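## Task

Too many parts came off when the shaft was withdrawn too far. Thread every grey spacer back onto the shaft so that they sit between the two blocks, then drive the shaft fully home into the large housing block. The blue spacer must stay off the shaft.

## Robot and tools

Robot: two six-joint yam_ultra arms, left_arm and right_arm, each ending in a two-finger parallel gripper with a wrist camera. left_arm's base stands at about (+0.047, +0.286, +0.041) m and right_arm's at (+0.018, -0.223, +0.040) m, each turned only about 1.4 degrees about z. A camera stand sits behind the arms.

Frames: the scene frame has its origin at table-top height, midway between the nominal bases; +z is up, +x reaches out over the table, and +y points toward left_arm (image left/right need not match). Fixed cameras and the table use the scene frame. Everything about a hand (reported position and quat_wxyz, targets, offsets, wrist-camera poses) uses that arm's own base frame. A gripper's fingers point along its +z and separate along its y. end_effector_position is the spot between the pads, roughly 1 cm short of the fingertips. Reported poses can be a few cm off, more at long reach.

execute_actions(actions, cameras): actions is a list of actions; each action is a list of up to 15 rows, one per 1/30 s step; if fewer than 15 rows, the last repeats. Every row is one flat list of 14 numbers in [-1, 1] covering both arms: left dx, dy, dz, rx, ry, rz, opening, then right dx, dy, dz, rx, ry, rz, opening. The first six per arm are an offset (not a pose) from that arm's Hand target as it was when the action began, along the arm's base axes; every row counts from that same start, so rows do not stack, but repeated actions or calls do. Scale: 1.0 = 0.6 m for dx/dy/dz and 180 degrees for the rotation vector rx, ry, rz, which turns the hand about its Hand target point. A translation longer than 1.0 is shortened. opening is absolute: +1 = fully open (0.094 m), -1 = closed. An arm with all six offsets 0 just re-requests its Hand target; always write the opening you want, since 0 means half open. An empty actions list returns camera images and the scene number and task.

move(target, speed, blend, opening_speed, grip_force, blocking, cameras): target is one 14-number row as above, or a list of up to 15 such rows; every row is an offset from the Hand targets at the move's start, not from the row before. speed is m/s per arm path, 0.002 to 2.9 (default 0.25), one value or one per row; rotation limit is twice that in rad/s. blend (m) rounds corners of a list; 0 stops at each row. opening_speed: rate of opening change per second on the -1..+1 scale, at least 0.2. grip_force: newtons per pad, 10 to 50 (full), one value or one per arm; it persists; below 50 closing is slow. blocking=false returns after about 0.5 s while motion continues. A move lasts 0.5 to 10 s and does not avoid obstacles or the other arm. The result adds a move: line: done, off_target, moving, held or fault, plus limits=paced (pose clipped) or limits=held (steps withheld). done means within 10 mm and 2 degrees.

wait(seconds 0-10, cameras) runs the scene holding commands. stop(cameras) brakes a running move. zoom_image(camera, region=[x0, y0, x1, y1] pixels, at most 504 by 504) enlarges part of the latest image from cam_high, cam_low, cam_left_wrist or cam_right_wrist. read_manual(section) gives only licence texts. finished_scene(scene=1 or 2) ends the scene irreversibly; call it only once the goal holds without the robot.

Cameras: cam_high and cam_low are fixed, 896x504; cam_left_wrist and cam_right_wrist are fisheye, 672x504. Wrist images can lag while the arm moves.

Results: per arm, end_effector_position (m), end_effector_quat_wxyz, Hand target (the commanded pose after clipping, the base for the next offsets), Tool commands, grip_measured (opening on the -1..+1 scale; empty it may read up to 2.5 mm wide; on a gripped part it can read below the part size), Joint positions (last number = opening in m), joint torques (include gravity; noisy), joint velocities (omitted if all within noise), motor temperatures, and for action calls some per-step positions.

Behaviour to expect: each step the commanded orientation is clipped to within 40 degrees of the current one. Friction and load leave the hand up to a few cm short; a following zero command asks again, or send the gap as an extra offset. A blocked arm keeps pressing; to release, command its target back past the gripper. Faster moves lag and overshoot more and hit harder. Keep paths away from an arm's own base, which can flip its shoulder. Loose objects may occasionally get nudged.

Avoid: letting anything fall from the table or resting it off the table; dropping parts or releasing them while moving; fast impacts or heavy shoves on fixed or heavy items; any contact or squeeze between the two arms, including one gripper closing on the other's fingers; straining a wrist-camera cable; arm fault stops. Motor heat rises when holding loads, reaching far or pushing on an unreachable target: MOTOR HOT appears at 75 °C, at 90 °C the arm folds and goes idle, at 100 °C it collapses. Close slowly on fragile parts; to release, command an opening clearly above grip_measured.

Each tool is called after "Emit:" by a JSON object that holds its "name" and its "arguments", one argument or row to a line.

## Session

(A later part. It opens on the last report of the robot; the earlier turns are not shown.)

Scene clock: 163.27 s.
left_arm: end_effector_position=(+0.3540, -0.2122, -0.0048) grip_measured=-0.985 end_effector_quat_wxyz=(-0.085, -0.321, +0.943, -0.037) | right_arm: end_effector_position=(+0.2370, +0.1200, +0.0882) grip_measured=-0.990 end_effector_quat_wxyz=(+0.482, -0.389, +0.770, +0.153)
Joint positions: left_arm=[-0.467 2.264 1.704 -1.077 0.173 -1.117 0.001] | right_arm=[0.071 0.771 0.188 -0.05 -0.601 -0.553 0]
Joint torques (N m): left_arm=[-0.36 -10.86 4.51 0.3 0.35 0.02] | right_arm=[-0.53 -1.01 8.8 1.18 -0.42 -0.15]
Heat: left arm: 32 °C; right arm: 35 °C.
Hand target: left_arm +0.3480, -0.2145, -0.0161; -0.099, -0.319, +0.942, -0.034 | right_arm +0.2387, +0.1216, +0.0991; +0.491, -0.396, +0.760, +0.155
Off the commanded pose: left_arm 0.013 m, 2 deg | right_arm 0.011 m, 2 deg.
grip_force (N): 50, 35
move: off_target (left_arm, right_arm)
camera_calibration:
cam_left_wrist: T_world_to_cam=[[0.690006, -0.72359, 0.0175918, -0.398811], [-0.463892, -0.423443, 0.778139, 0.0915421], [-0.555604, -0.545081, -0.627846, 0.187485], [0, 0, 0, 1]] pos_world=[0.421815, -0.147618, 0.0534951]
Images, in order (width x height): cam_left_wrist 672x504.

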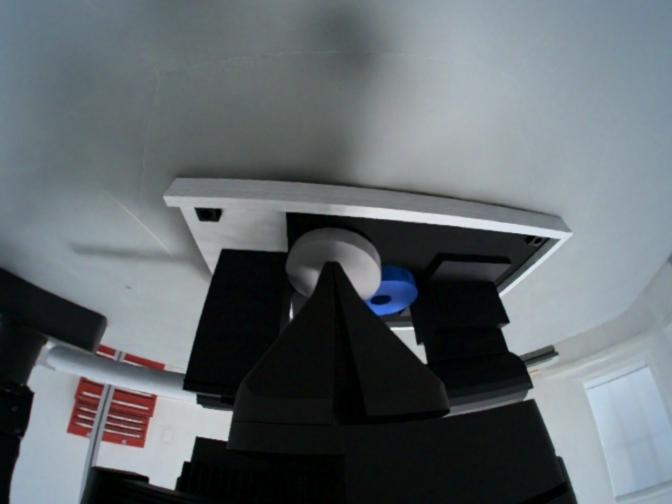

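Emit:
{"name": "move", "arguments": {
  "target": [
    [-0.004,-0.003,-0.006,0,0,0,-1, 0,0,0,0,0,0,-1],
    [0.012,-0.018,-0.006,0,0,0,-1, 0,0,0,0,0,0,-1]
  ],
  "speed": 0.04,
  "cameras": ["cam_left_wrist"]
}}

Emit:
{"name": "zoom_image", "arguments": {
  "camera": "cam_left_wrist",
  "region": [210, 120, 470, 320]
}}

Scene clock: 165.30 s.
left_arm: end_effector_position=(+0.3604, -0.2186, -0.0086) grip_measured=-0.985 end_effector_quat_wxyz=(-0.083, -0.321, +0.943, -0.040) | right_arm: end_effector_position=(+0.2370, +0.1200, +0.0882) grip_measured=-0.990 end_effector_quat_wxyz=(+0.482, -0.389, +0.770, +0.153)
Joint positions: left_arm=[-0.473 2.296 1.745 -1.078 0.174 -1.124 0.001] | right_arm=[0.071 0.771 0.188 -0.05 -0.601 -0.553 0]
Joint torques (N m): left_arm=[-1.07 -9.77 6.69 0.17 0.36 -0.06] | right_arm=[-0.55 -1.01 8.83 1.17 -0.42 -0.14]
Heat: left arm: 31 °C; right arm: 35 °C.
Hand target: left_arm +0.3552, -0.2253, -0.0198; -0.099, -0.319, +0.942, -0.034 | right_arm +0.2387, +0.1216, +0.0991; +0.491, -0.396, +0.760, +0.155
Off the commanded pose: left_arm 0.014 m, 2 deg | right_arm 0.011 m, 2 deg.
grip_force (N): 50, 35
move: off_target (left_arm, right_arm)
camera_calibration:
cam_left_wrist: T_world_to_cam=[[0.690156, -0.723281, 0.0234193, -0.407743], [-0.467365, -0.420786, 0.777502, 0.0965581], [-0.552498, -0.547543, -0.628445, 0.183487], [0, 0, 0, 1]] pos_world=[0.427911, -0.153815, 0.0497867]
Images, in order (width x height): cam_left_wrist 672x504.

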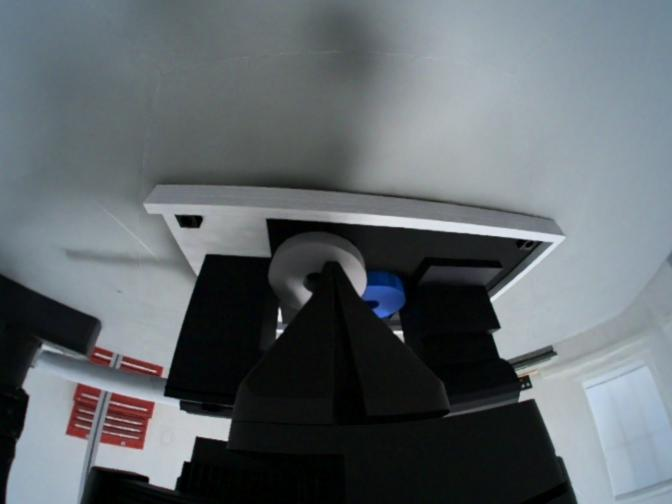

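Scaled by 1.938 from the camera's 672x504 image, which has a finer 960x720 frame.

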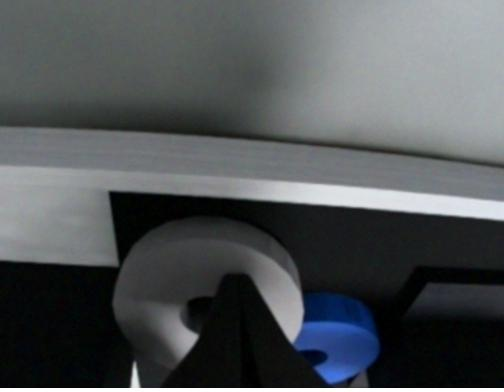

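Emit:
{"name": "wait", "arguments": {
  "seconds": 0.1,
  "cameras": ["cam_high","cam_low"]
}}

Emit:
{"name": "zoom_image", "arguments": {
  "camera": "cam_low",
  "region": [350, 220, 450, 300]
}}

Emit:
{"name": "zoom_image", "arguments": {
  "camera": "cam_high",
  "region": [380, 160, 530, 320]
}}

Scene clock: 168.30 s.
left_arm: end_effector_position=(+0.3604, -0.2186, -0.0086) grip_measured=-0.985 end_effector_quat_wxyz=(-0.083, -0.321, +0.943, -0.040) | right_arm: end_effector_position=(+0.2370, +0.1200, +0.0882) grip_measured=-0.990 end_effector_quat_wxyz=(+0.482, -0.389, +0.770, +0.153)
Joint positions: left_arm=[-0.473 2.296 1.745 -1.078 0.174 -1.124 0.001] | right_arm=[0.071 0.771 0.188 -0.05 -0.601 -0.553 0]
Joint torques (N m): left_arm=[-1.17 -9.92 6.58 0.15 0.35 -0.09] | right_arm=[-0.54 -1.02 8.83 1.17 -0.43 -0.14]
Heat: left arm: 31 °C; right arm: 35 °C.
Hand target: left_arm +0.3552, -0.2253, -0.0198; -0.099, -0.319, +0.942, -0.034 | right_arm +0.2387, +0.1216, +0.0991; +0.491, -0.396, +0.760, +0.155
Tool commands: left_gripper/opening=-1.0 right_gripper/opening=-1.0
Off the commanded pose: left_arm 0.014 m, 2 deg | right_arm 0.011 m, 2 deg.
grip_force (N): 50, 35
wait: 0.10 s; at rest from the start
Images, in order (width x height): cam_high 896x504, cam_low 896x504.

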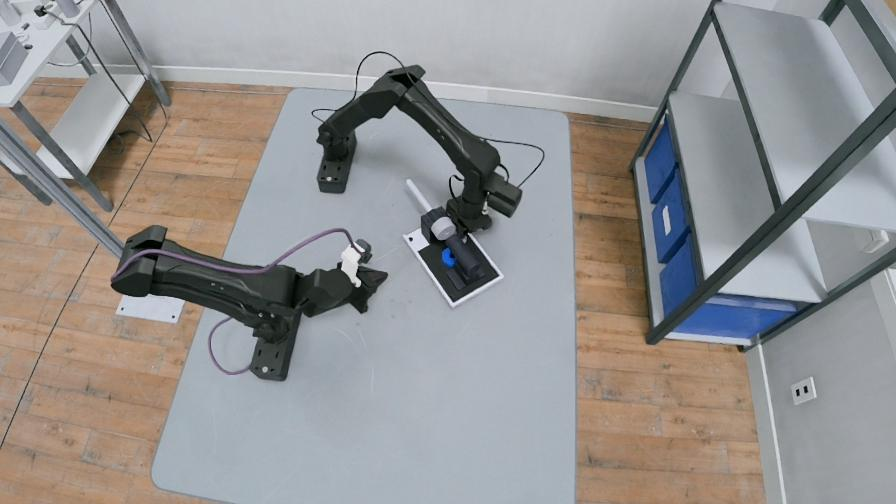

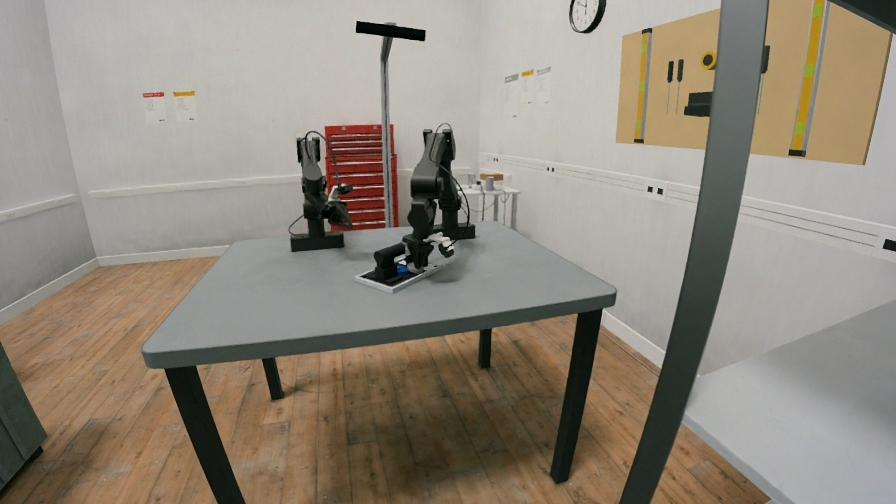

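Scaled by 5.040 from the camera's 896x504 image, which has a finer 1280x720 frame.

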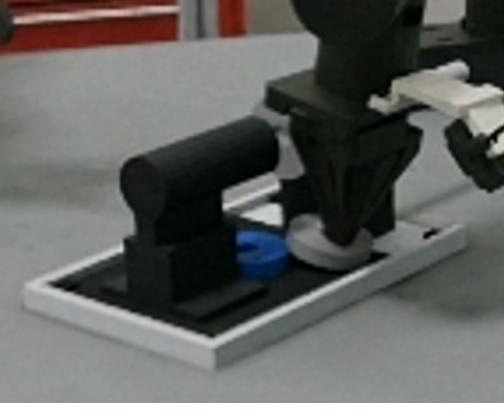

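Scaled by 3.150 from the camera's 896x504 image, which has a finer 1280x720 frame.

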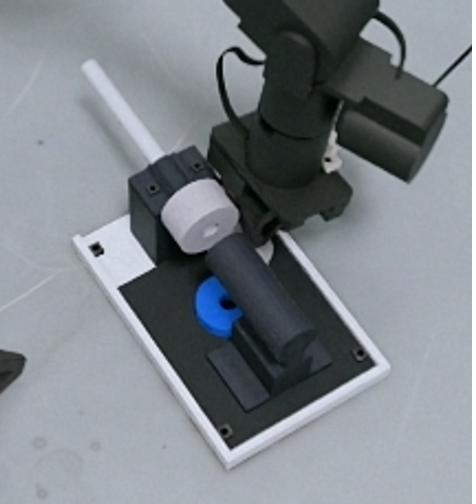

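Emit:
{"name": "move", "arguments": {
  "target": [
    [0.01,0.01,0.08,0,0,0,-1, 0,0,0,0,0,0,-1],
    [0.01,0.02,0.08,-0.0508,0.066,0,-1, 0,0,0,0,0,0,-1],
    [-0.013,0.011,0.035,-0.0508,0.066,0,-1, 0,0,0,0,0,0,-1]
  ],
  "speed": 0.1,
  "cameras": ["cam_left_wrist","cam_low"]
}}

Emit:
{"name": "zoom_image", "arguments": {
  "camera": "cam_left_wrist",
  "region": [210, 120, 470, 320]
}}

Emit:
{"name": "zoom_image", "arguments": {
  "camera": "cam_low",
  "region": [350, 220, 450, 300]
}}

Scene clock: 173.60 s.
left_arm: end_effector_position=(+0.3465, -0.2162, +0.0011) grip_measured=-0.985 end_effector_quat_wxyz=(-0.224, -0.311, +0.921, -0.070) | right_arm: end_effector_position=(+0.2370, +0.1200, +0.0882) grip_measured=-0.990 end_effector_quat_wxyz=(+0.482, -0.389, +0.770, +0.153)
Joint positions: left_arm=[-0.388 2.429 1.941 -1.345 0.398 -0.986 0.001] | right_arm=[0.071 0.771 0.188 -0.05 -0.601 -0.553 0]
Joint torques (N m): left_arm=[-0.27 -14.08 4.52 -0.02 0.36 -0.07] | right_arm=[-0.53 -1.01 8.83 1.17 -0.42 -0.15]
Heat: left arm: 31 °C; right arm: 35 °C.
Hand target: left_arm +0.3474, -0.2187, +0.0013; -0.221, -0.312, +0.921, -0.076 | right_arm +0.2387, +0.1216, +0.0991; +0.491, -0.396, +0.760, +0.155
Off the commanded pose: left_arm 0.003 m, 1 deg | right_arm 0.011 m, 2 deg.
grip_force (N): 50, 35
move: off_target (right_arm)
camera_calibration:
cam_left_wrist: T_world_to_cam=[[0.68047, -0.73181, -0.0376126, -0.395082], [-0.257481, -0.286842, 0.922727, 0.0396607], [-0.68605, -0.618204, -0.383615, 0.214073], [0, 0, 0, 1]] pos_world=[0.425918, -0.145408, 0.0306653]
Images, in order (width x height): cam_low 896x504, cam_left_wrist 672x504.

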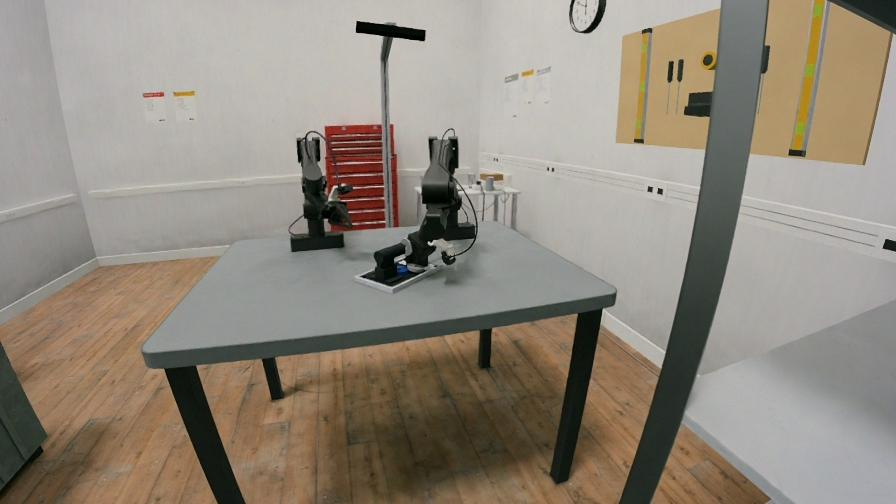

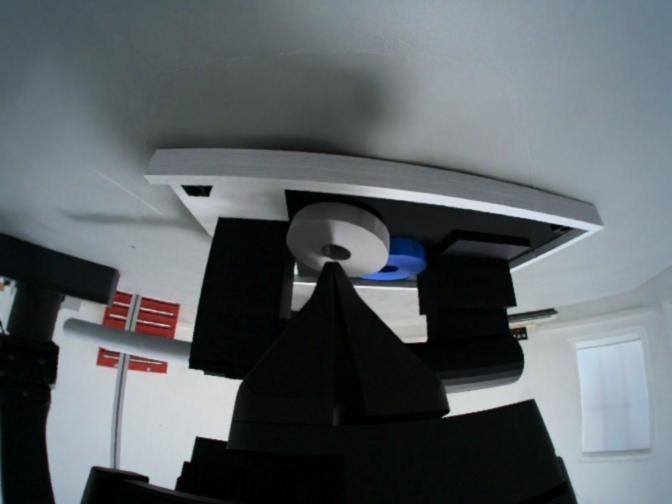

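Scaled by 1.938 from the camera's 672x504 image, which has a finer 960x720 frame.

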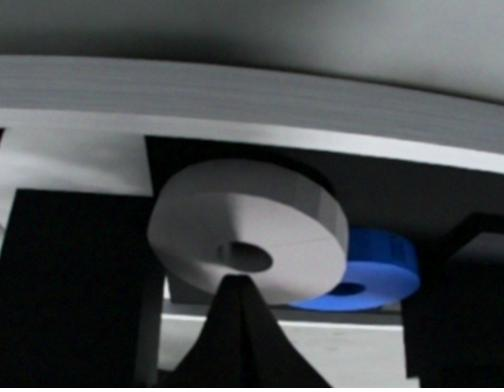

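Scaled by 5.040 from the camera's 896x504 image, which has a finer 1280x720 frame.

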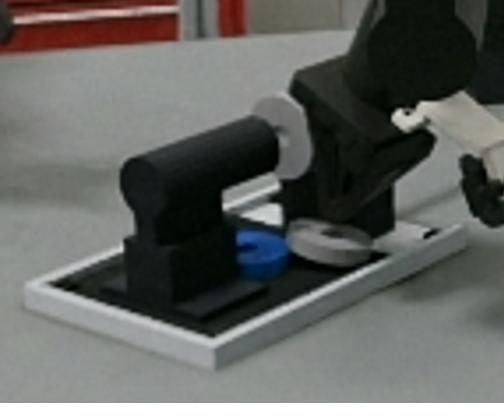

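Emit:
{"name": "move", "arguments": {
  "target": [
    [-0.008,-0.010,-0.038,0,0,0,-1, 0,0,0,0,0,0,-1]
  ],
  "speed": 0.05,
  "cameras": ["cam_left_wrist","cam_low"]
}}

Emit:
{"name": "zoom_image", "arguments": {
  "camera": "cam_left_wrist",
  "region": [210, 120, 470, 320]
}}

Emit:
{"name": "zoom_image", "arguments": {
  "camera": "cam_low",
  "region": [350, 220, 450, 300]
}}

Scene clock: 174.97 s.
left_arm: end_effector_position=(+0.3433, -0.2193, -0.0096) grip_measured=-0.985 end_effector_quat_wxyz=(-0.224, -0.314, +0.920, -0.073) | right_arm: end_effector_position=(+0.2370, +0.1200, +0.0882) grip_measured=-0.990 end_effector_quat_wxyz=(+0.482, -0.389, +0.770, +0.153)
Joint positions: left_arm=[-0.395 2.429 1.896 -1.294 0.405 -1 0.001] | right_arm=[0.071 0.771 0.188 -0.05 -0.601 -0.553 0]
Joint torques (N m): left_arm=[-1.25 -12.64 3.33 0.36 0.33 -0.05] | right_arm=[-0.53 -1.02 8.81 1.17 -0.43 -0.15]
Heat: left arm: 31 °C; right arm: 35 °C.
Hand target: left_arm +0.3426, -0.2247, -0.0215; -0.221, -0.312, +0.921, -0.076 | right_arm +0.2387, +0.1216, +0.0991; +0.491, -0.396, +0.760, +0.155
Off the commanded pose: left_arm 0.013 m, 1 deg | right_arm 0.011 m, 2 deg.
grip_force (N): 50, 35
move: off_target (left_arm, right_arm)
camera_calibration:
cam_left_wrist: T_world_to_cam=[[0.685582, -0.727152, -0.0350318, -0.396256], [-0.255491, -0.285387, 0.923731, 0.0474305], [-0.68169, -0.624343, -0.381437, 0.203074], [0, 0, 0, 1]] pos_world=[0.422218, -0.147814, 0.0197653]
Images, in order (width x height): cam_low 896x504, cam_left_wrist 672x504.

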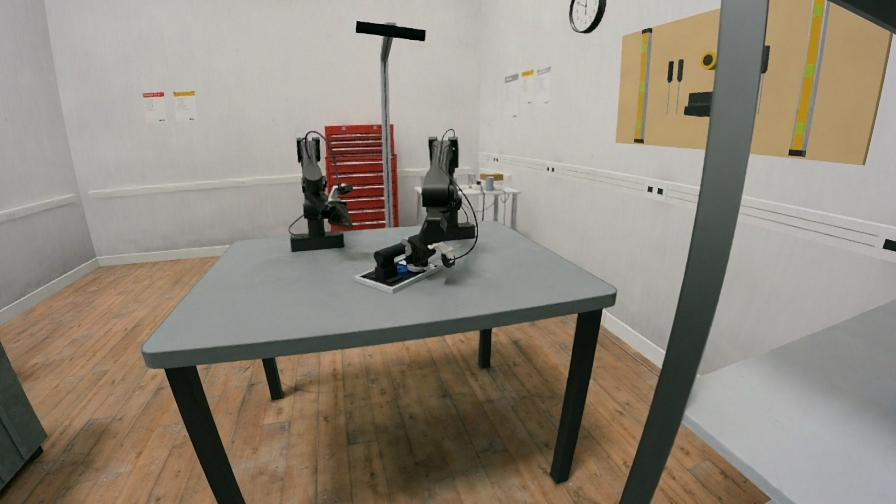

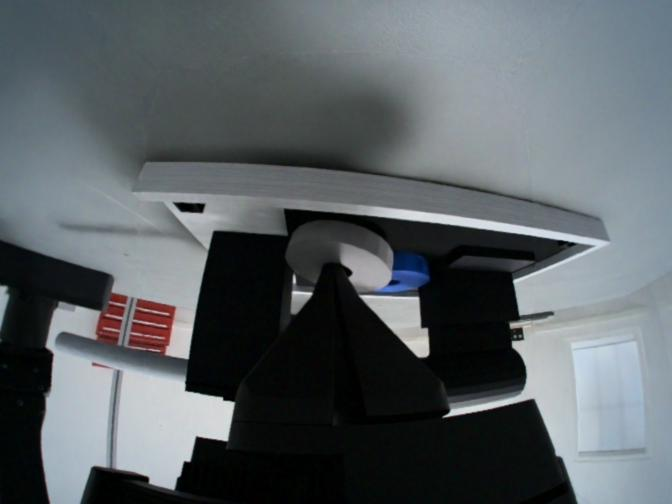

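Scaled by 1.938 from the camera's 672x504 image, which has a finer 960x720 frame.

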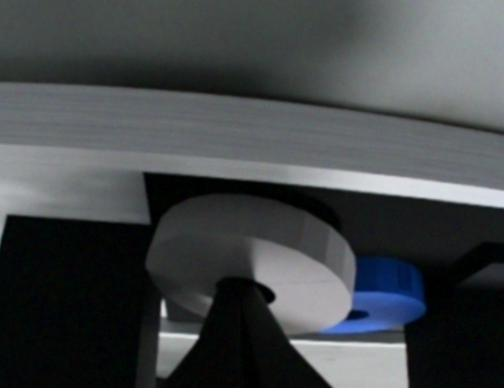

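Scaled by 5.040 from the camera's 896x504 image, which has a finer 1280x720 frame.

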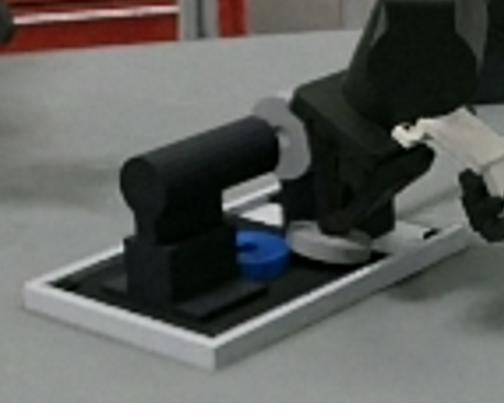

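Emit:
{"name": "move", "arguments": {
  "target": [
    [0.003,-0.004,-0.006,0,0,0,-1, 0,0,0,0,0,0,-1],
    [0.026,-0.022,-0.006,0,0,0,-1, 0,0,0,0,0,0,-1]
  ],
  "speed": 0.04,
  "cameras": ["cam_left_wrist","cam_low"]
}}

Emit:
{"name": "zoom_image", "arguments": {
  "camera": "cam_left_wrist",
  "region": [210, 120, 470, 320]
}}

Emit:
{"name": "zoom_image", "arguments": {
  "camera": "cam_low",
  "region": [350, 220, 450, 300]
}}

Scene clock: 176.90 s.
left_arm: end_effector_position=(+0.3516, -0.2266, -0.0081) grip_measured=-0.985 end_effector_quat_wxyz=(-0.226, -0.317, +0.918, -0.068) | right_arm: end_effector_position=(+0.2370, +0.1200, +0.0882) grip_measured=-0.990 end_effector_quat_wxyz=(+0.482, -0.389, +0.770, +0.153)
Joint positions: left_arm=[-0.404 2.482 1.999 -1.348 0.405 -1.015 0.001] | right_arm=[0.071 0.771 0.188 -0.05 -0.601 -0.553 0]
Joint torques (N m): left_arm=[-1.42 -10.39 6.56 0.33 0.39 -0.08] | right_arm=[-0.54 -1.01 8.84 1.17 -0.42 -0.14]
Heat: left arm: 31 °C; right arm: 35 °C.
Hand target: left_arm +0.3582, -0.2379, -0.0252; -0.221, -0.312, +0.921, -0.076 | right_arm +0.2387, +0.1216, +0.0991; +0.491, -0.396, +0.760, +0.155
Off the commanded pose: left_arm 0.021 m, 1 deg | right_arm 0.011 m, 2 deg.
grip_force (N): 50, 35
move: off_target (left_arm, right_arm)
camera_calibration:
cam_left_wrist: T_world_to_cam=[[0.688632, -0.723629, -0.0463251, -0.407618], [-0.24653, -0.29373, 0.923551, 0.0411082], [-0.681915, -0.624566, -0.380668, 0.204712], [0, 0, 0, 1]] pos_world=[0.43043, -0.155034, 0.021079]
Images, in order (width x height): cam_low 896x504, cam_left_wrist 672x504.

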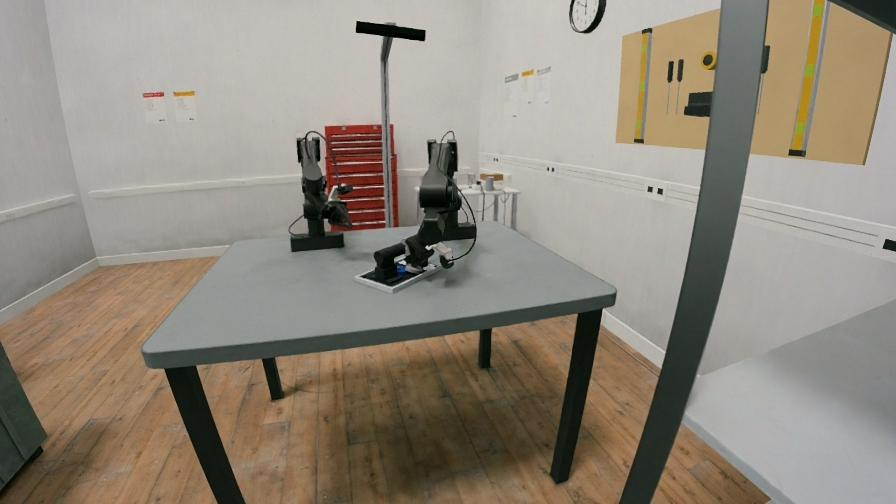

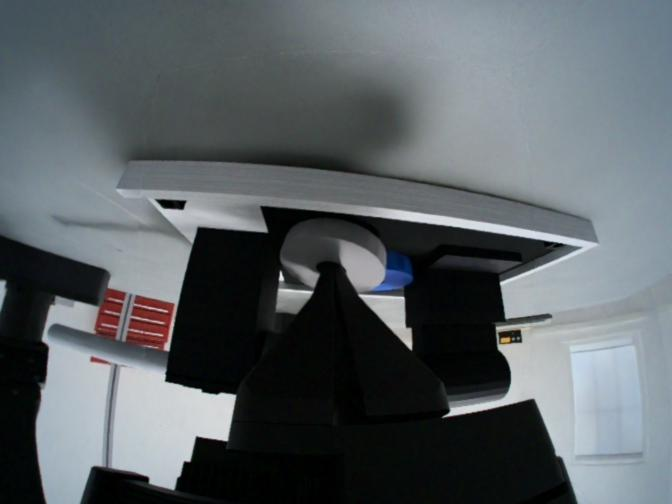

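Scaled by 1.938 from the camera's 672x504 image, which has a finer 960x720 frame.

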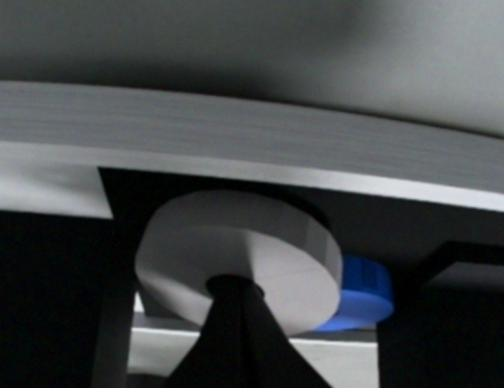

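Scaled by 5.040 from the camera's 896x504 image, which has a finer 1280x720 frame.

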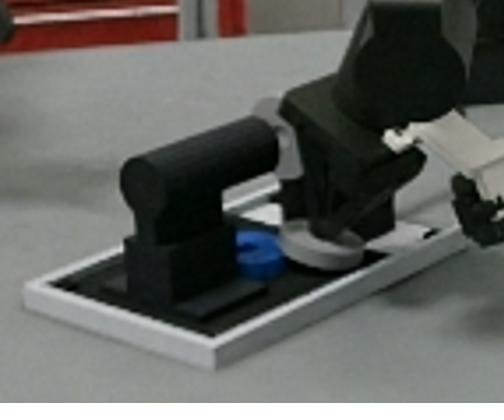

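Emit:
{"name": "move", "arguments": {
  "target": [
    [0.014,-0.016,-0.002,0,0,0,-1, 0,0,0,0,0,0,-1]
  ],
  "speed": 0.04
}}

Emit:
{"name": "move", "arguments": {
  "target": [
    [-0.015,0.02,0.1,0,0,0,-1, 0,0,0,0,0,0,-1],
    [-0.015,0.02,0.1,0,0,0,0.35, 0,0,0,0,0,0,-1]
  ],
  "speed": 0.1,
  "cameras": ["cam_left_wrist","cam_low"]
}}

Emit:
{"name": "zoom_image", "arguments": {
  "camera": "cam_left_wrist",
  "region": [210, 120, 470, 320]
}}

Emit:
{"name": "zoom_image", "arguments": {
  "camera": "cam_low",
  "region": [350, 220, 450, 300]
}}

Scene clock: 178.43 s.
left_arm: end_effector_position=(+0.3616, -0.2358, -0.0068) grip_measured=-0.985 end_effector_quat_wxyz=(-0.224, -0.318, +0.919, -0.071) | right_arm: end_effector_position=(+0.2370, +0.1200, +0.0882) grip_measured=-0.990 end_effector_quat_wxyz=(+0.482, -0.389, +0.770, +0.153)
Joint positions: left_arm=[-0.414 2.534 2.103 -1.39 0.408 -1.028 0.001] | right_arm=[0.071 0.771 0.188 -0.05 -0.601 -0.553 0]
Joint torques (N m): left_arm=[-1.74 -10.33 6.41 0.36 0.39 -0.09] | right_arm=[-0.53 -0.99 8.81 1.18 -0.42 -0.15]
Heat: left arm: 31 °C; right arm: 35 °C.
Hand target: left_arm +0.3665, -0.2474, -0.0264; -0.221, -0.312, +0.921, -0.076 | right_arm +0.2387, +0.1216, +0.0991; +0.491, -0.396, +0.760, +0.155
Off the commanded pose: left_arm 0.023 m, 1 deg | right_arm 0.011 m, 2 deg.
grip_force (N): 50, 35
move: off_target (left_arm, right_arm)

Scene clock: 180.20 s.
left_arm: end_effector_position=(+0.3549, -0.2331, +0.0130) grip_measured=+0.348 end_effector_quat_wxyz=(-0.233, -0.317, +0.917, -0.064) | right_arm: end_effector_position=(+0.2370, +0.1200, +0.0882) grip_measured=-0.990 end_effector_quat_wxyz=(+0.482, -0.389, +0.770, +0.153)
Joint positions: left_arm=[-0.414 2.507 2.126 -1.462 0.409 -1.023 0.063] | right_arm=[0.071 0.771 0.188 -0.05 -0.601 -0.553 0]
Joint torques (N m): left_arm=[-0.09 -17.69 6.79 -0.38 0.3 0.04] | right_arm=[-0.53 -1.02 8.81 1.18 -0.42 -0.15]
Heat: left arm: 31 °C; right arm: 35 °C.
Hand target: left_arm +0.3576, -0.2355, +0.0337; -0.221, -0.312, +0.921, -0.076 | right_arm +0.2387, +0.1216, +0.0991; +0.491, -0.396, +0.760, +0.155
Off the commanded pose: left_arm 0.021 m, 2 deg | right_arm 0.011 m, 2 deg.
grip_force (N): 50, 35
move: off_target (left_arm, right_arm); target 2's new opening was sent with left_arm's hand 0.022 m and 2 deg from that target
camera_calibration:
cam_left_wrist: T_world_to_cam=[[0.686666, -0.724564, -0.0591348, -0.412857], [-0.233554, -0.296906, 0.925905, 0.0150423], [-0.688434, -0.621976, -0.3731, 0.213736], [0, 0, 0, 1]] pos_world=[0.434152, -0.161737, 0.041403]
Images, in order (width x height): cam_low 896x504, cam_left_wrist 672x504.

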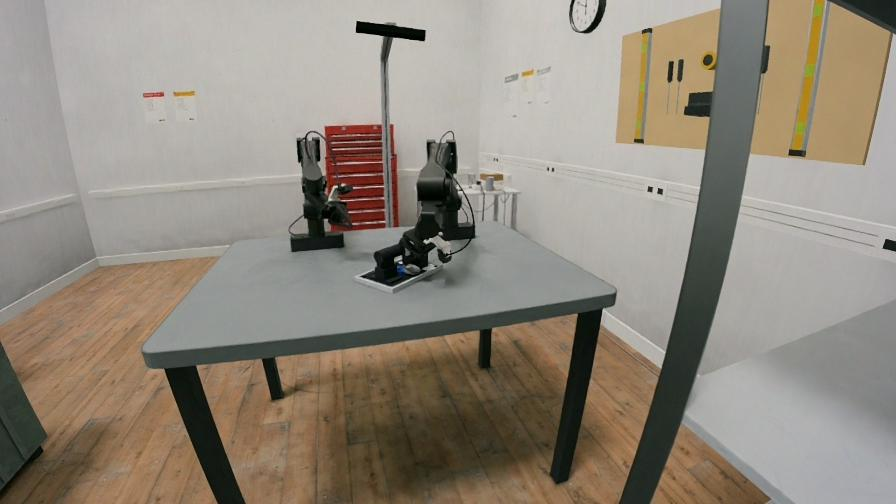

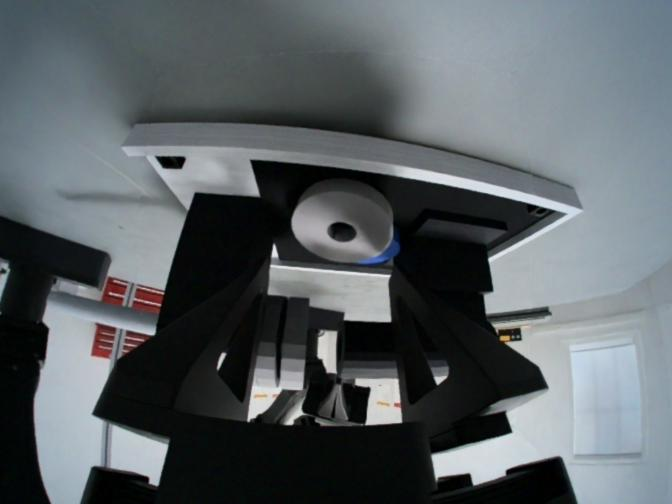

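Scaled by 1.938 from the camera's 672x504 image, which has a finer 960x720 frame.

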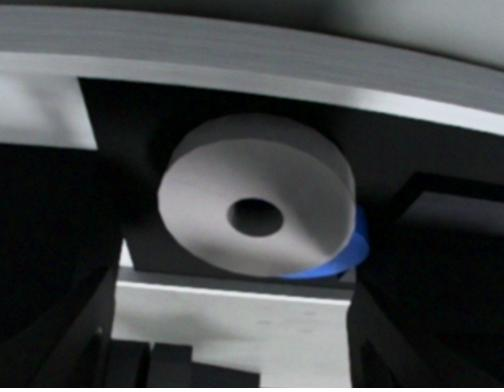

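Scaled by 5.040 from the camera's 896x504 image, which has a finer 1280x720 frame.

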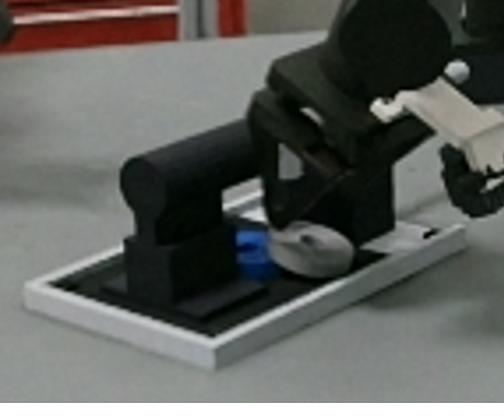

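Emit:
{"name": "move", "arguments": {
  "target": [
    [0.012,0.003,-0.03,0,0,0,0.35, 0,0,0,0,0,0,-1],
    [0.006,-0.001,-0.065,0,0,0,0.35, 0,0,0,0,0,0,-1]
  ],
  "speed": 0.07,
  "cameras": ["cam_left_wrist","cam_low"]
}}

Emit:
{"name": "zoom_image", "arguments": {
  "camera": "cam_left_wrist",
  "region": [210, 120, 470, 320]
}}

Emit:
{"name": "zoom_image", "arguments": {
  "camera": "cam_low",
  "region": [350, 220, 450, 300]
}}

Scene clock: 184.57 s.
left_arm: end_effector_position=(+0.3624, -0.2353, +0.0022) grip_measured=+0.348 end_effector_quat_wxyz=(-0.219, -0.311, +0.921, -0.079) | right_arm: end_effector_position=(+0.2370, +0.1200, +0.0882) grip_measured=-0.990 end_effector_quat_wxyz=(+0.482, -0.389, +0.770, +0.153)
Joint positions: left_arm=[-0.411 2.507 2.092 -1.389 0.41 -1.014 0.063] | right_arm=[0.071 0.771 0.188 -0.05 -0.601 -0.553 0]
Joint torques (N m): left_arm=[-0.42 -13.09 4.64 0.05 0.31 -0.07] | right_arm=[-0.54 -1.01 8.81 1.18 -0.42 -0.14]
Heat: left arm: 31 °C; right arm: 35 °C.
Hand target: left_arm +0.3611, -0.2361, -0.0053; -0.221, -0.312, +0.921, -0.076 | right_arm +0.2387, +0.1216, +0.0991; +0.491, -0.396, +0.760, +0.155
Off the commanded pose: left_arm 0.008 m, 0 deg | right_arm 0.011 m, 2 deg.
grip_force (N): 50, 35
move: off_target (right_arm)
camera_calibration:
cam_left_wrist: T_world_to_cam=[[0.684869, -0.728418, -0.0190233, -0.42066], [-0.269621, -0.277583, 0.922091, 0.0437705], [-0.676948, -0.626383, -0.386505, 0.208284], [0, 0, 0, 1]] pos_world=[0.440896, -0.1638, 0.0321403]
Images, in order (width x height): cam_low 896x504, cam_left_wrist 672x504.

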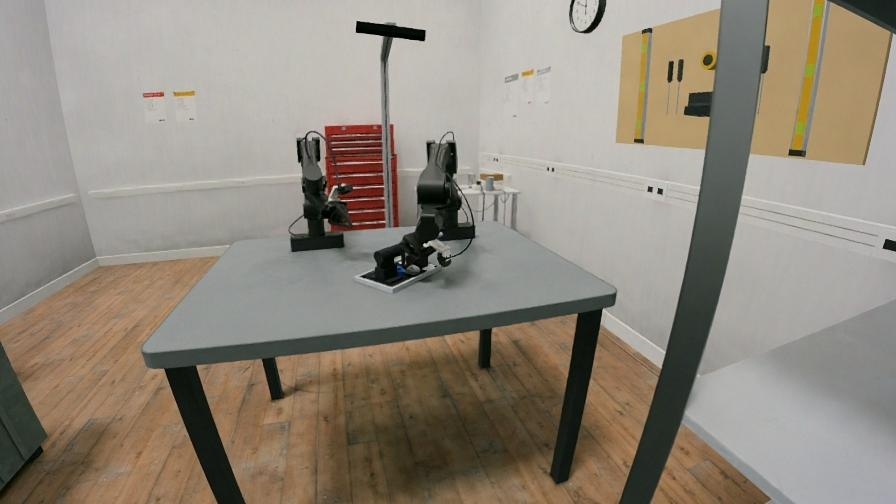

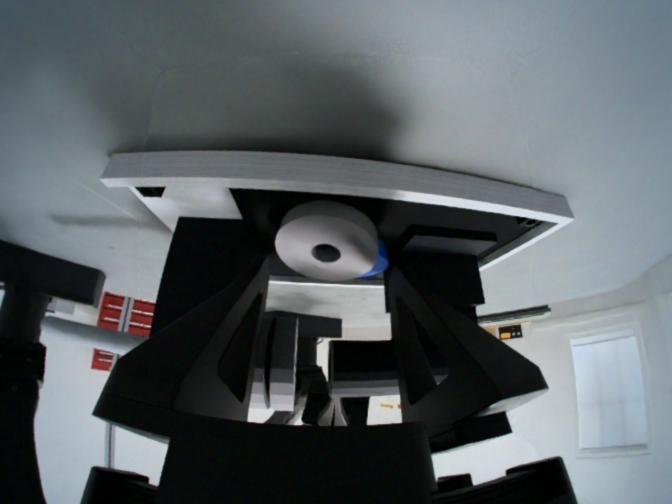

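Scaled by 1.938 from the camera's 672x504 image, which has a finer 960x720 frame.

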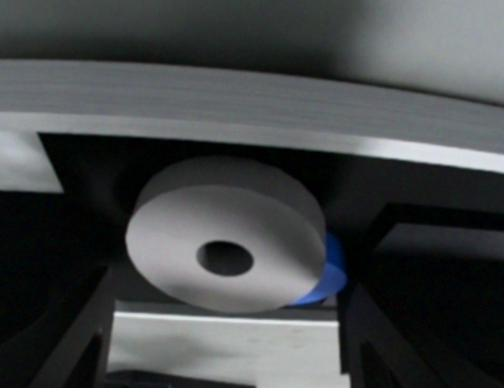

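Scaled by 5.040 from the camera's 896x504 image, which has a finer 1280x720 frame.

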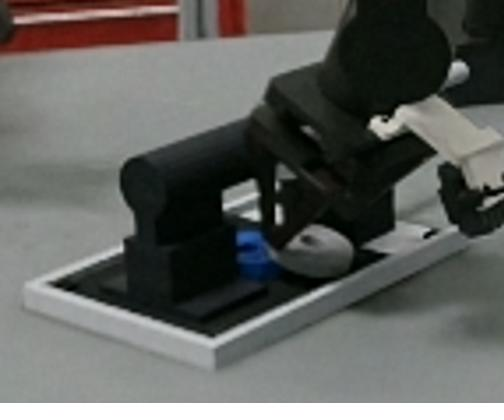

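Emit:
{"name": "move", "arguments": {
  "target": [
    [-0.0143,-0.0023,-0.031,0,0,0,0.3, 0,0,0,0,0,0,-1]
  ],
  "speed": 0.05,
  "cameras": ["cam_left_wrist","cam_low"]
}}

Emit:
{"name": "zoom_image", "arguments": {
  "camera": "cam_left_wrist",
  "region": [210, 120, 470, 320]
}}

Emit:
{"name": "zoom_image", "arguments": {
  "camera": "cam_low",
  "region": [350, 220, 450, 300]
}}

Scene clock: 186.17 s.
left_arm: end_effector_position=(+0.3587, -0.2325, -0.0208) grip_measured=+0.302 end_effector_quat_wxyz=(-0.215, -0.312, +0.922, -0.076) | right_arm: end_effector_position=(+0.2370, +0.1200, +0.0882) grip_measured=-0.990 end_effector_quat_wxyz=(+0.482, -0.389, +0.770, +0.153)
Joint positions: left_arm=[-0.411 2.507 2.001 -1.296 0.402 -1.017 0.061] | right_arm=[0.071 0.771 0.188 -0.05 -0.601 -0.553 0]
Joint torques (N m): left_arm=[-1.13 -14.34 3.62 0.05 0.39 -0.12] | right_arm=[-0.54 -1.01 8.83 1.17 -0.42 -0.14]
Heat: left arm: 31 °C; right arm: 35 °C.
Hand target: left_arm +0.3527, -0.2374, -0.0239; -0.221, -0.312, +0.921, -0.076 | right_arm +0.2387, +0.1216, +0.0991; +0.491, -0.396, +0.760, +0.155
Off the commanded pose: left_arm 0.009 m, 1 deg | right_arm 0.011 m, 2 deg.
grip_force (N): 50, 35
move: off_target (right_arm)
camera_calibration:
cam_left_wrist: T_world_to_cam=[[0.68511, -0.728142, -0.02081, -0.416557], [-0.273982, -0.284049, 0.918831, 0.0647733], [-0.674951, -0.623799, -0.394103, 0.198467], [0, 0, 0, 1]] pos_world=[0.437089, -0.161111, 0.010032]
Images, in order (width x height): cam_low 896x504, cam_left_wrist 672x504.

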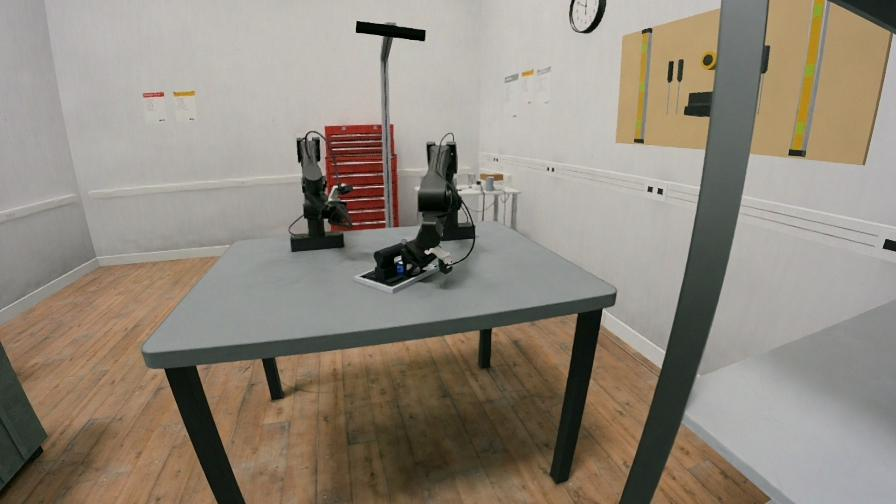

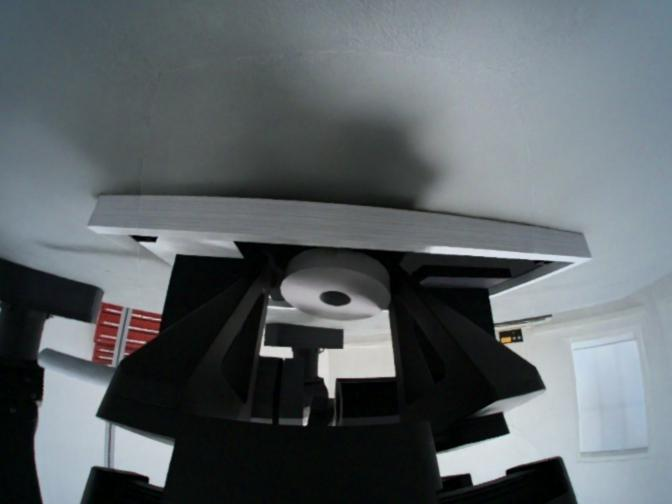

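Scaled by 1.938 from the camera's 672x504 image, which has a finer 960x720 frame.

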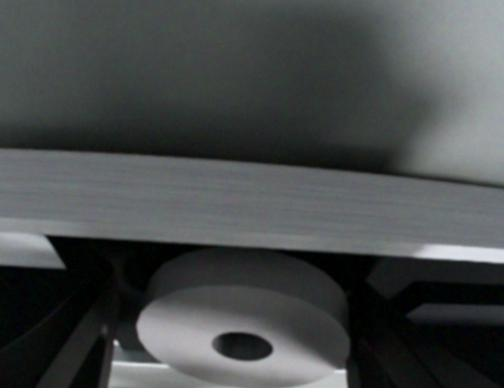

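Scaled by 5.040 from the camera's 896x504 image, which has a finer 1280x720 frame.

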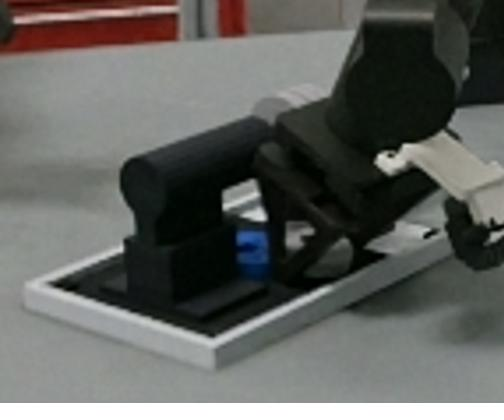

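Emit:
{"name": "move", "arguments": {
  "target": [
    [0,0,0,0,0,0,0.3, 0.13,0.17,-0.115,0,0,0,-1],
    [0,0,0,0,0,0,0.3, 0.1505,0.1917,-0.188,0,0,0,-1]
  ],
  "speed": 0.15,
  "cameras": ["cam_left_wrist","cam_right_wrist"]
}}

Emit:
{"name": "zoom_image", "arguments": {
  "camera": "cam_right_wrist",
  "region": [220, 130, 480, 330]
}}

Scene clock: 190.87 s.
left_arm: end_effector_position=(+0.3587, -0.2325, -0.0208) grip_measured=+0.302 end_effector_quat_wxyz=(-0.215, -0.312, +0.922, -0.076) | right_arm: end_effector_position=(+0.3264, +0.2351, -0.0107) grip_measured=-0.990 end_effector_quat_wxyz=(+0.491, -0.401, +0.757, +0.156)
Joint positions: left_arm=[-0.411 2.507 2.001 -1.296 0.402 -1.017 0.061] | right_arm=[0.511 2.029 0.411 1.113 -0.25 -0.315 0]
Joint torques (N m): left_arm=[-1.17 -14.35 3.64 0.05 0.42 -0.13] | right_arm=[0.62 -4.92 3.92 1.61 0.05 0.08]
Heat: left arm: 31 °C; right arm: 36 °C.
Hand target: left_arm +0.3527, -0.2374, -0.0239; -0.221, -0.312, +0.921, -0.076 | right_arm +0.3290, +0.2367, -0.0137; +0.491, -0.396, +0.760, +0.155
Off the commanded pose: left_arm 0.008 m, 1 deg | right_arm 0.004 m, 1 deg.
grip_force (N): 50, 35
move: done
camera_calibration:
cam_left_wrist: T_world_to_cam=[[0.68511, -0.728142, -0.02081, -0.416557], [-0.273982, -0.284049, 0.918831, 0.0647733], [-0.674951, -0.623799, -0.394103, 0.198467], [0, 0, 0, 1]] pos_world=[0.437089, -0.161111, 0.010032]
cam_right_wrist: T_world_to_cam=[[0.774237, -0.580775, 0.251511, -0.11494], [-0.498362, -0.804408, -0.323362, 0.361414], [0.390119, 0.125015, -0.912238, -0.0589659], [0, 0, 0, 1]] pos_world=[0.292109, 0.231342, 0.0919856]
Images, in order (width x height): cam_left_wrist 672x504, cam_right_wrist 672x504.

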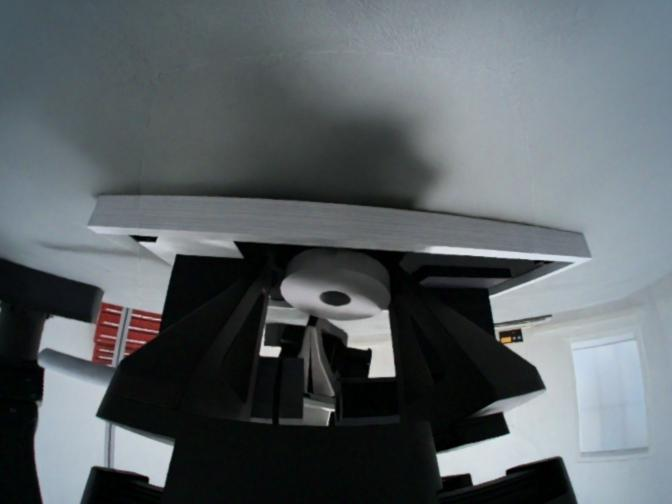

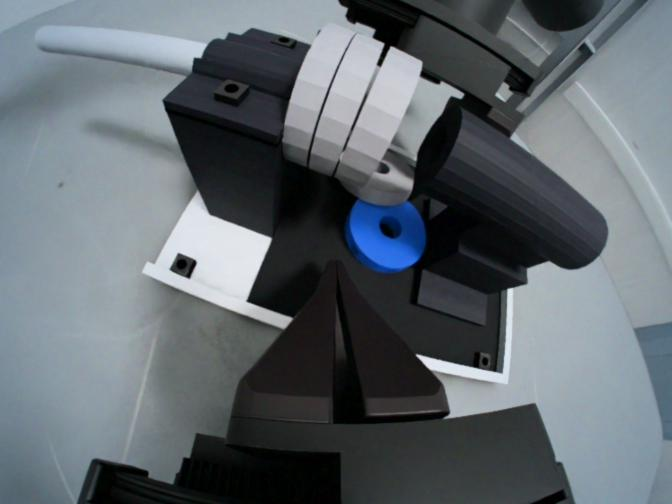

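Scaled by 1.938 from the camera's 672x504 image, which has a finer 960x720 frame.

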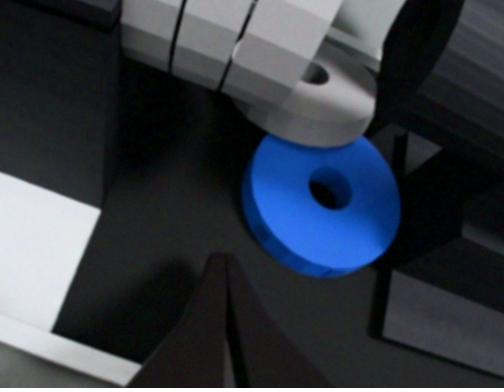

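Emit:
{"name": "move", "arguments": {
  "target": [
    [0,0,0,0,0,0,0.3, 0.03,0.0,0.003,0,0,0,-1],
    [0,0,0,0,0,0,0.3, 0.0758,0.033,0.003,0,0,0,-1]
  ],
  "speed": 0.06,
  "cameras": ["cam_left_wrist","cam_right_wrist"]
}}

Emit:
{"name": "zoom_image", "arguments": {
  "camera": "cam_right_wrist",
  "region": [220, 130, 480, 330]
}}

Scene clock: 194.33 s.
left_arm: end_effector_position=(+0.3587, -0.2325, -0.0208) grip_measured=+0.302 end_effector_quat_wxyz=(-0.215, -0.312, +0.922, -0.076) | right_arm: end_effector_position=(+0.3744, +0.2536, -0.0048) grip_measured=-0.990 end_effector_quat_wxyz=(+0.499, -0.394, +0.756, +0.153)
Joint positions: left_arm=[-0.411 2.507 2.001 -1.296 0.402 -1.017 0.061] | right_arm=[0.493 2.087 0.612 0.986 -0.254 -0.315 0]
Joint torques (N m): left_arm=[-1.33 -14.35 3.79 0.03 0.44 -0.12] | right_arm=[0.62 -5.98 4.96 1.39 -0.06 0]
Heat: left arm: 31 °C; right arm: 36 °C.
Hand target: left_arm +0.3527, -0.2374, -0.0239; -0.221, -0.312, +0.921, -0.076 | right_arm +0.3745, +0.2565, -0.0117; +0.491, -0.396, +0.760, +0.155
Off the commanded pose: left_arm 0.008 m, 1 deg | right_arm 0.008 m, 1 deg.
grip_force (N): 50, 35
move: done
camera_calibration:
cam_left_wrist: T_world_to_cam=[[0.68511, -0.728142, -0.02081, -0.416557], [-0.273982, -0.284049, 0.918831, 0.0647733], [-0.674951, -0.623799, -0.394103, 0.198467], [0, 0, 0, 1]] pos_world=[0.437089, -0.161111, 0.010032]
cam_right_wrist: T_world_to_cam=[[0.762183, -0.594539, 0.256125, -0.134798], [-0.505757, -0.793839, -0.337682, 0.402099], [0.404087, 0.127839, -0.905743, -0.0805948], [0, 0, 0, 1]] pos_world=[0.338673, 0.249362, 0.0973085]
Images, in order (width x height): cam_left_wrist 672x504, cam_right_wrist 672x504.

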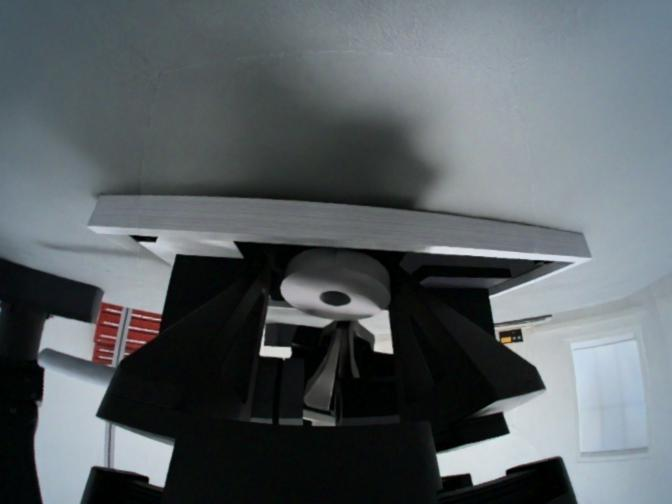

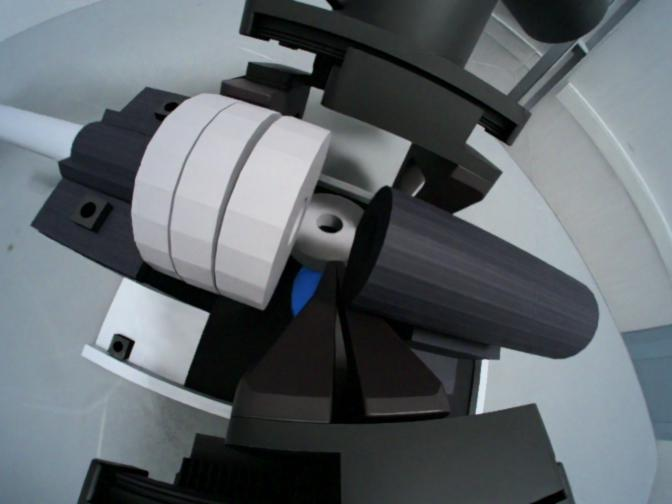

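Scaled by 1.938 from the camera's 672x504 image, which has a finer 960x720 frame.

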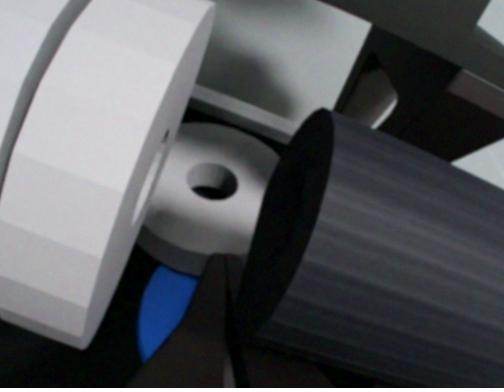

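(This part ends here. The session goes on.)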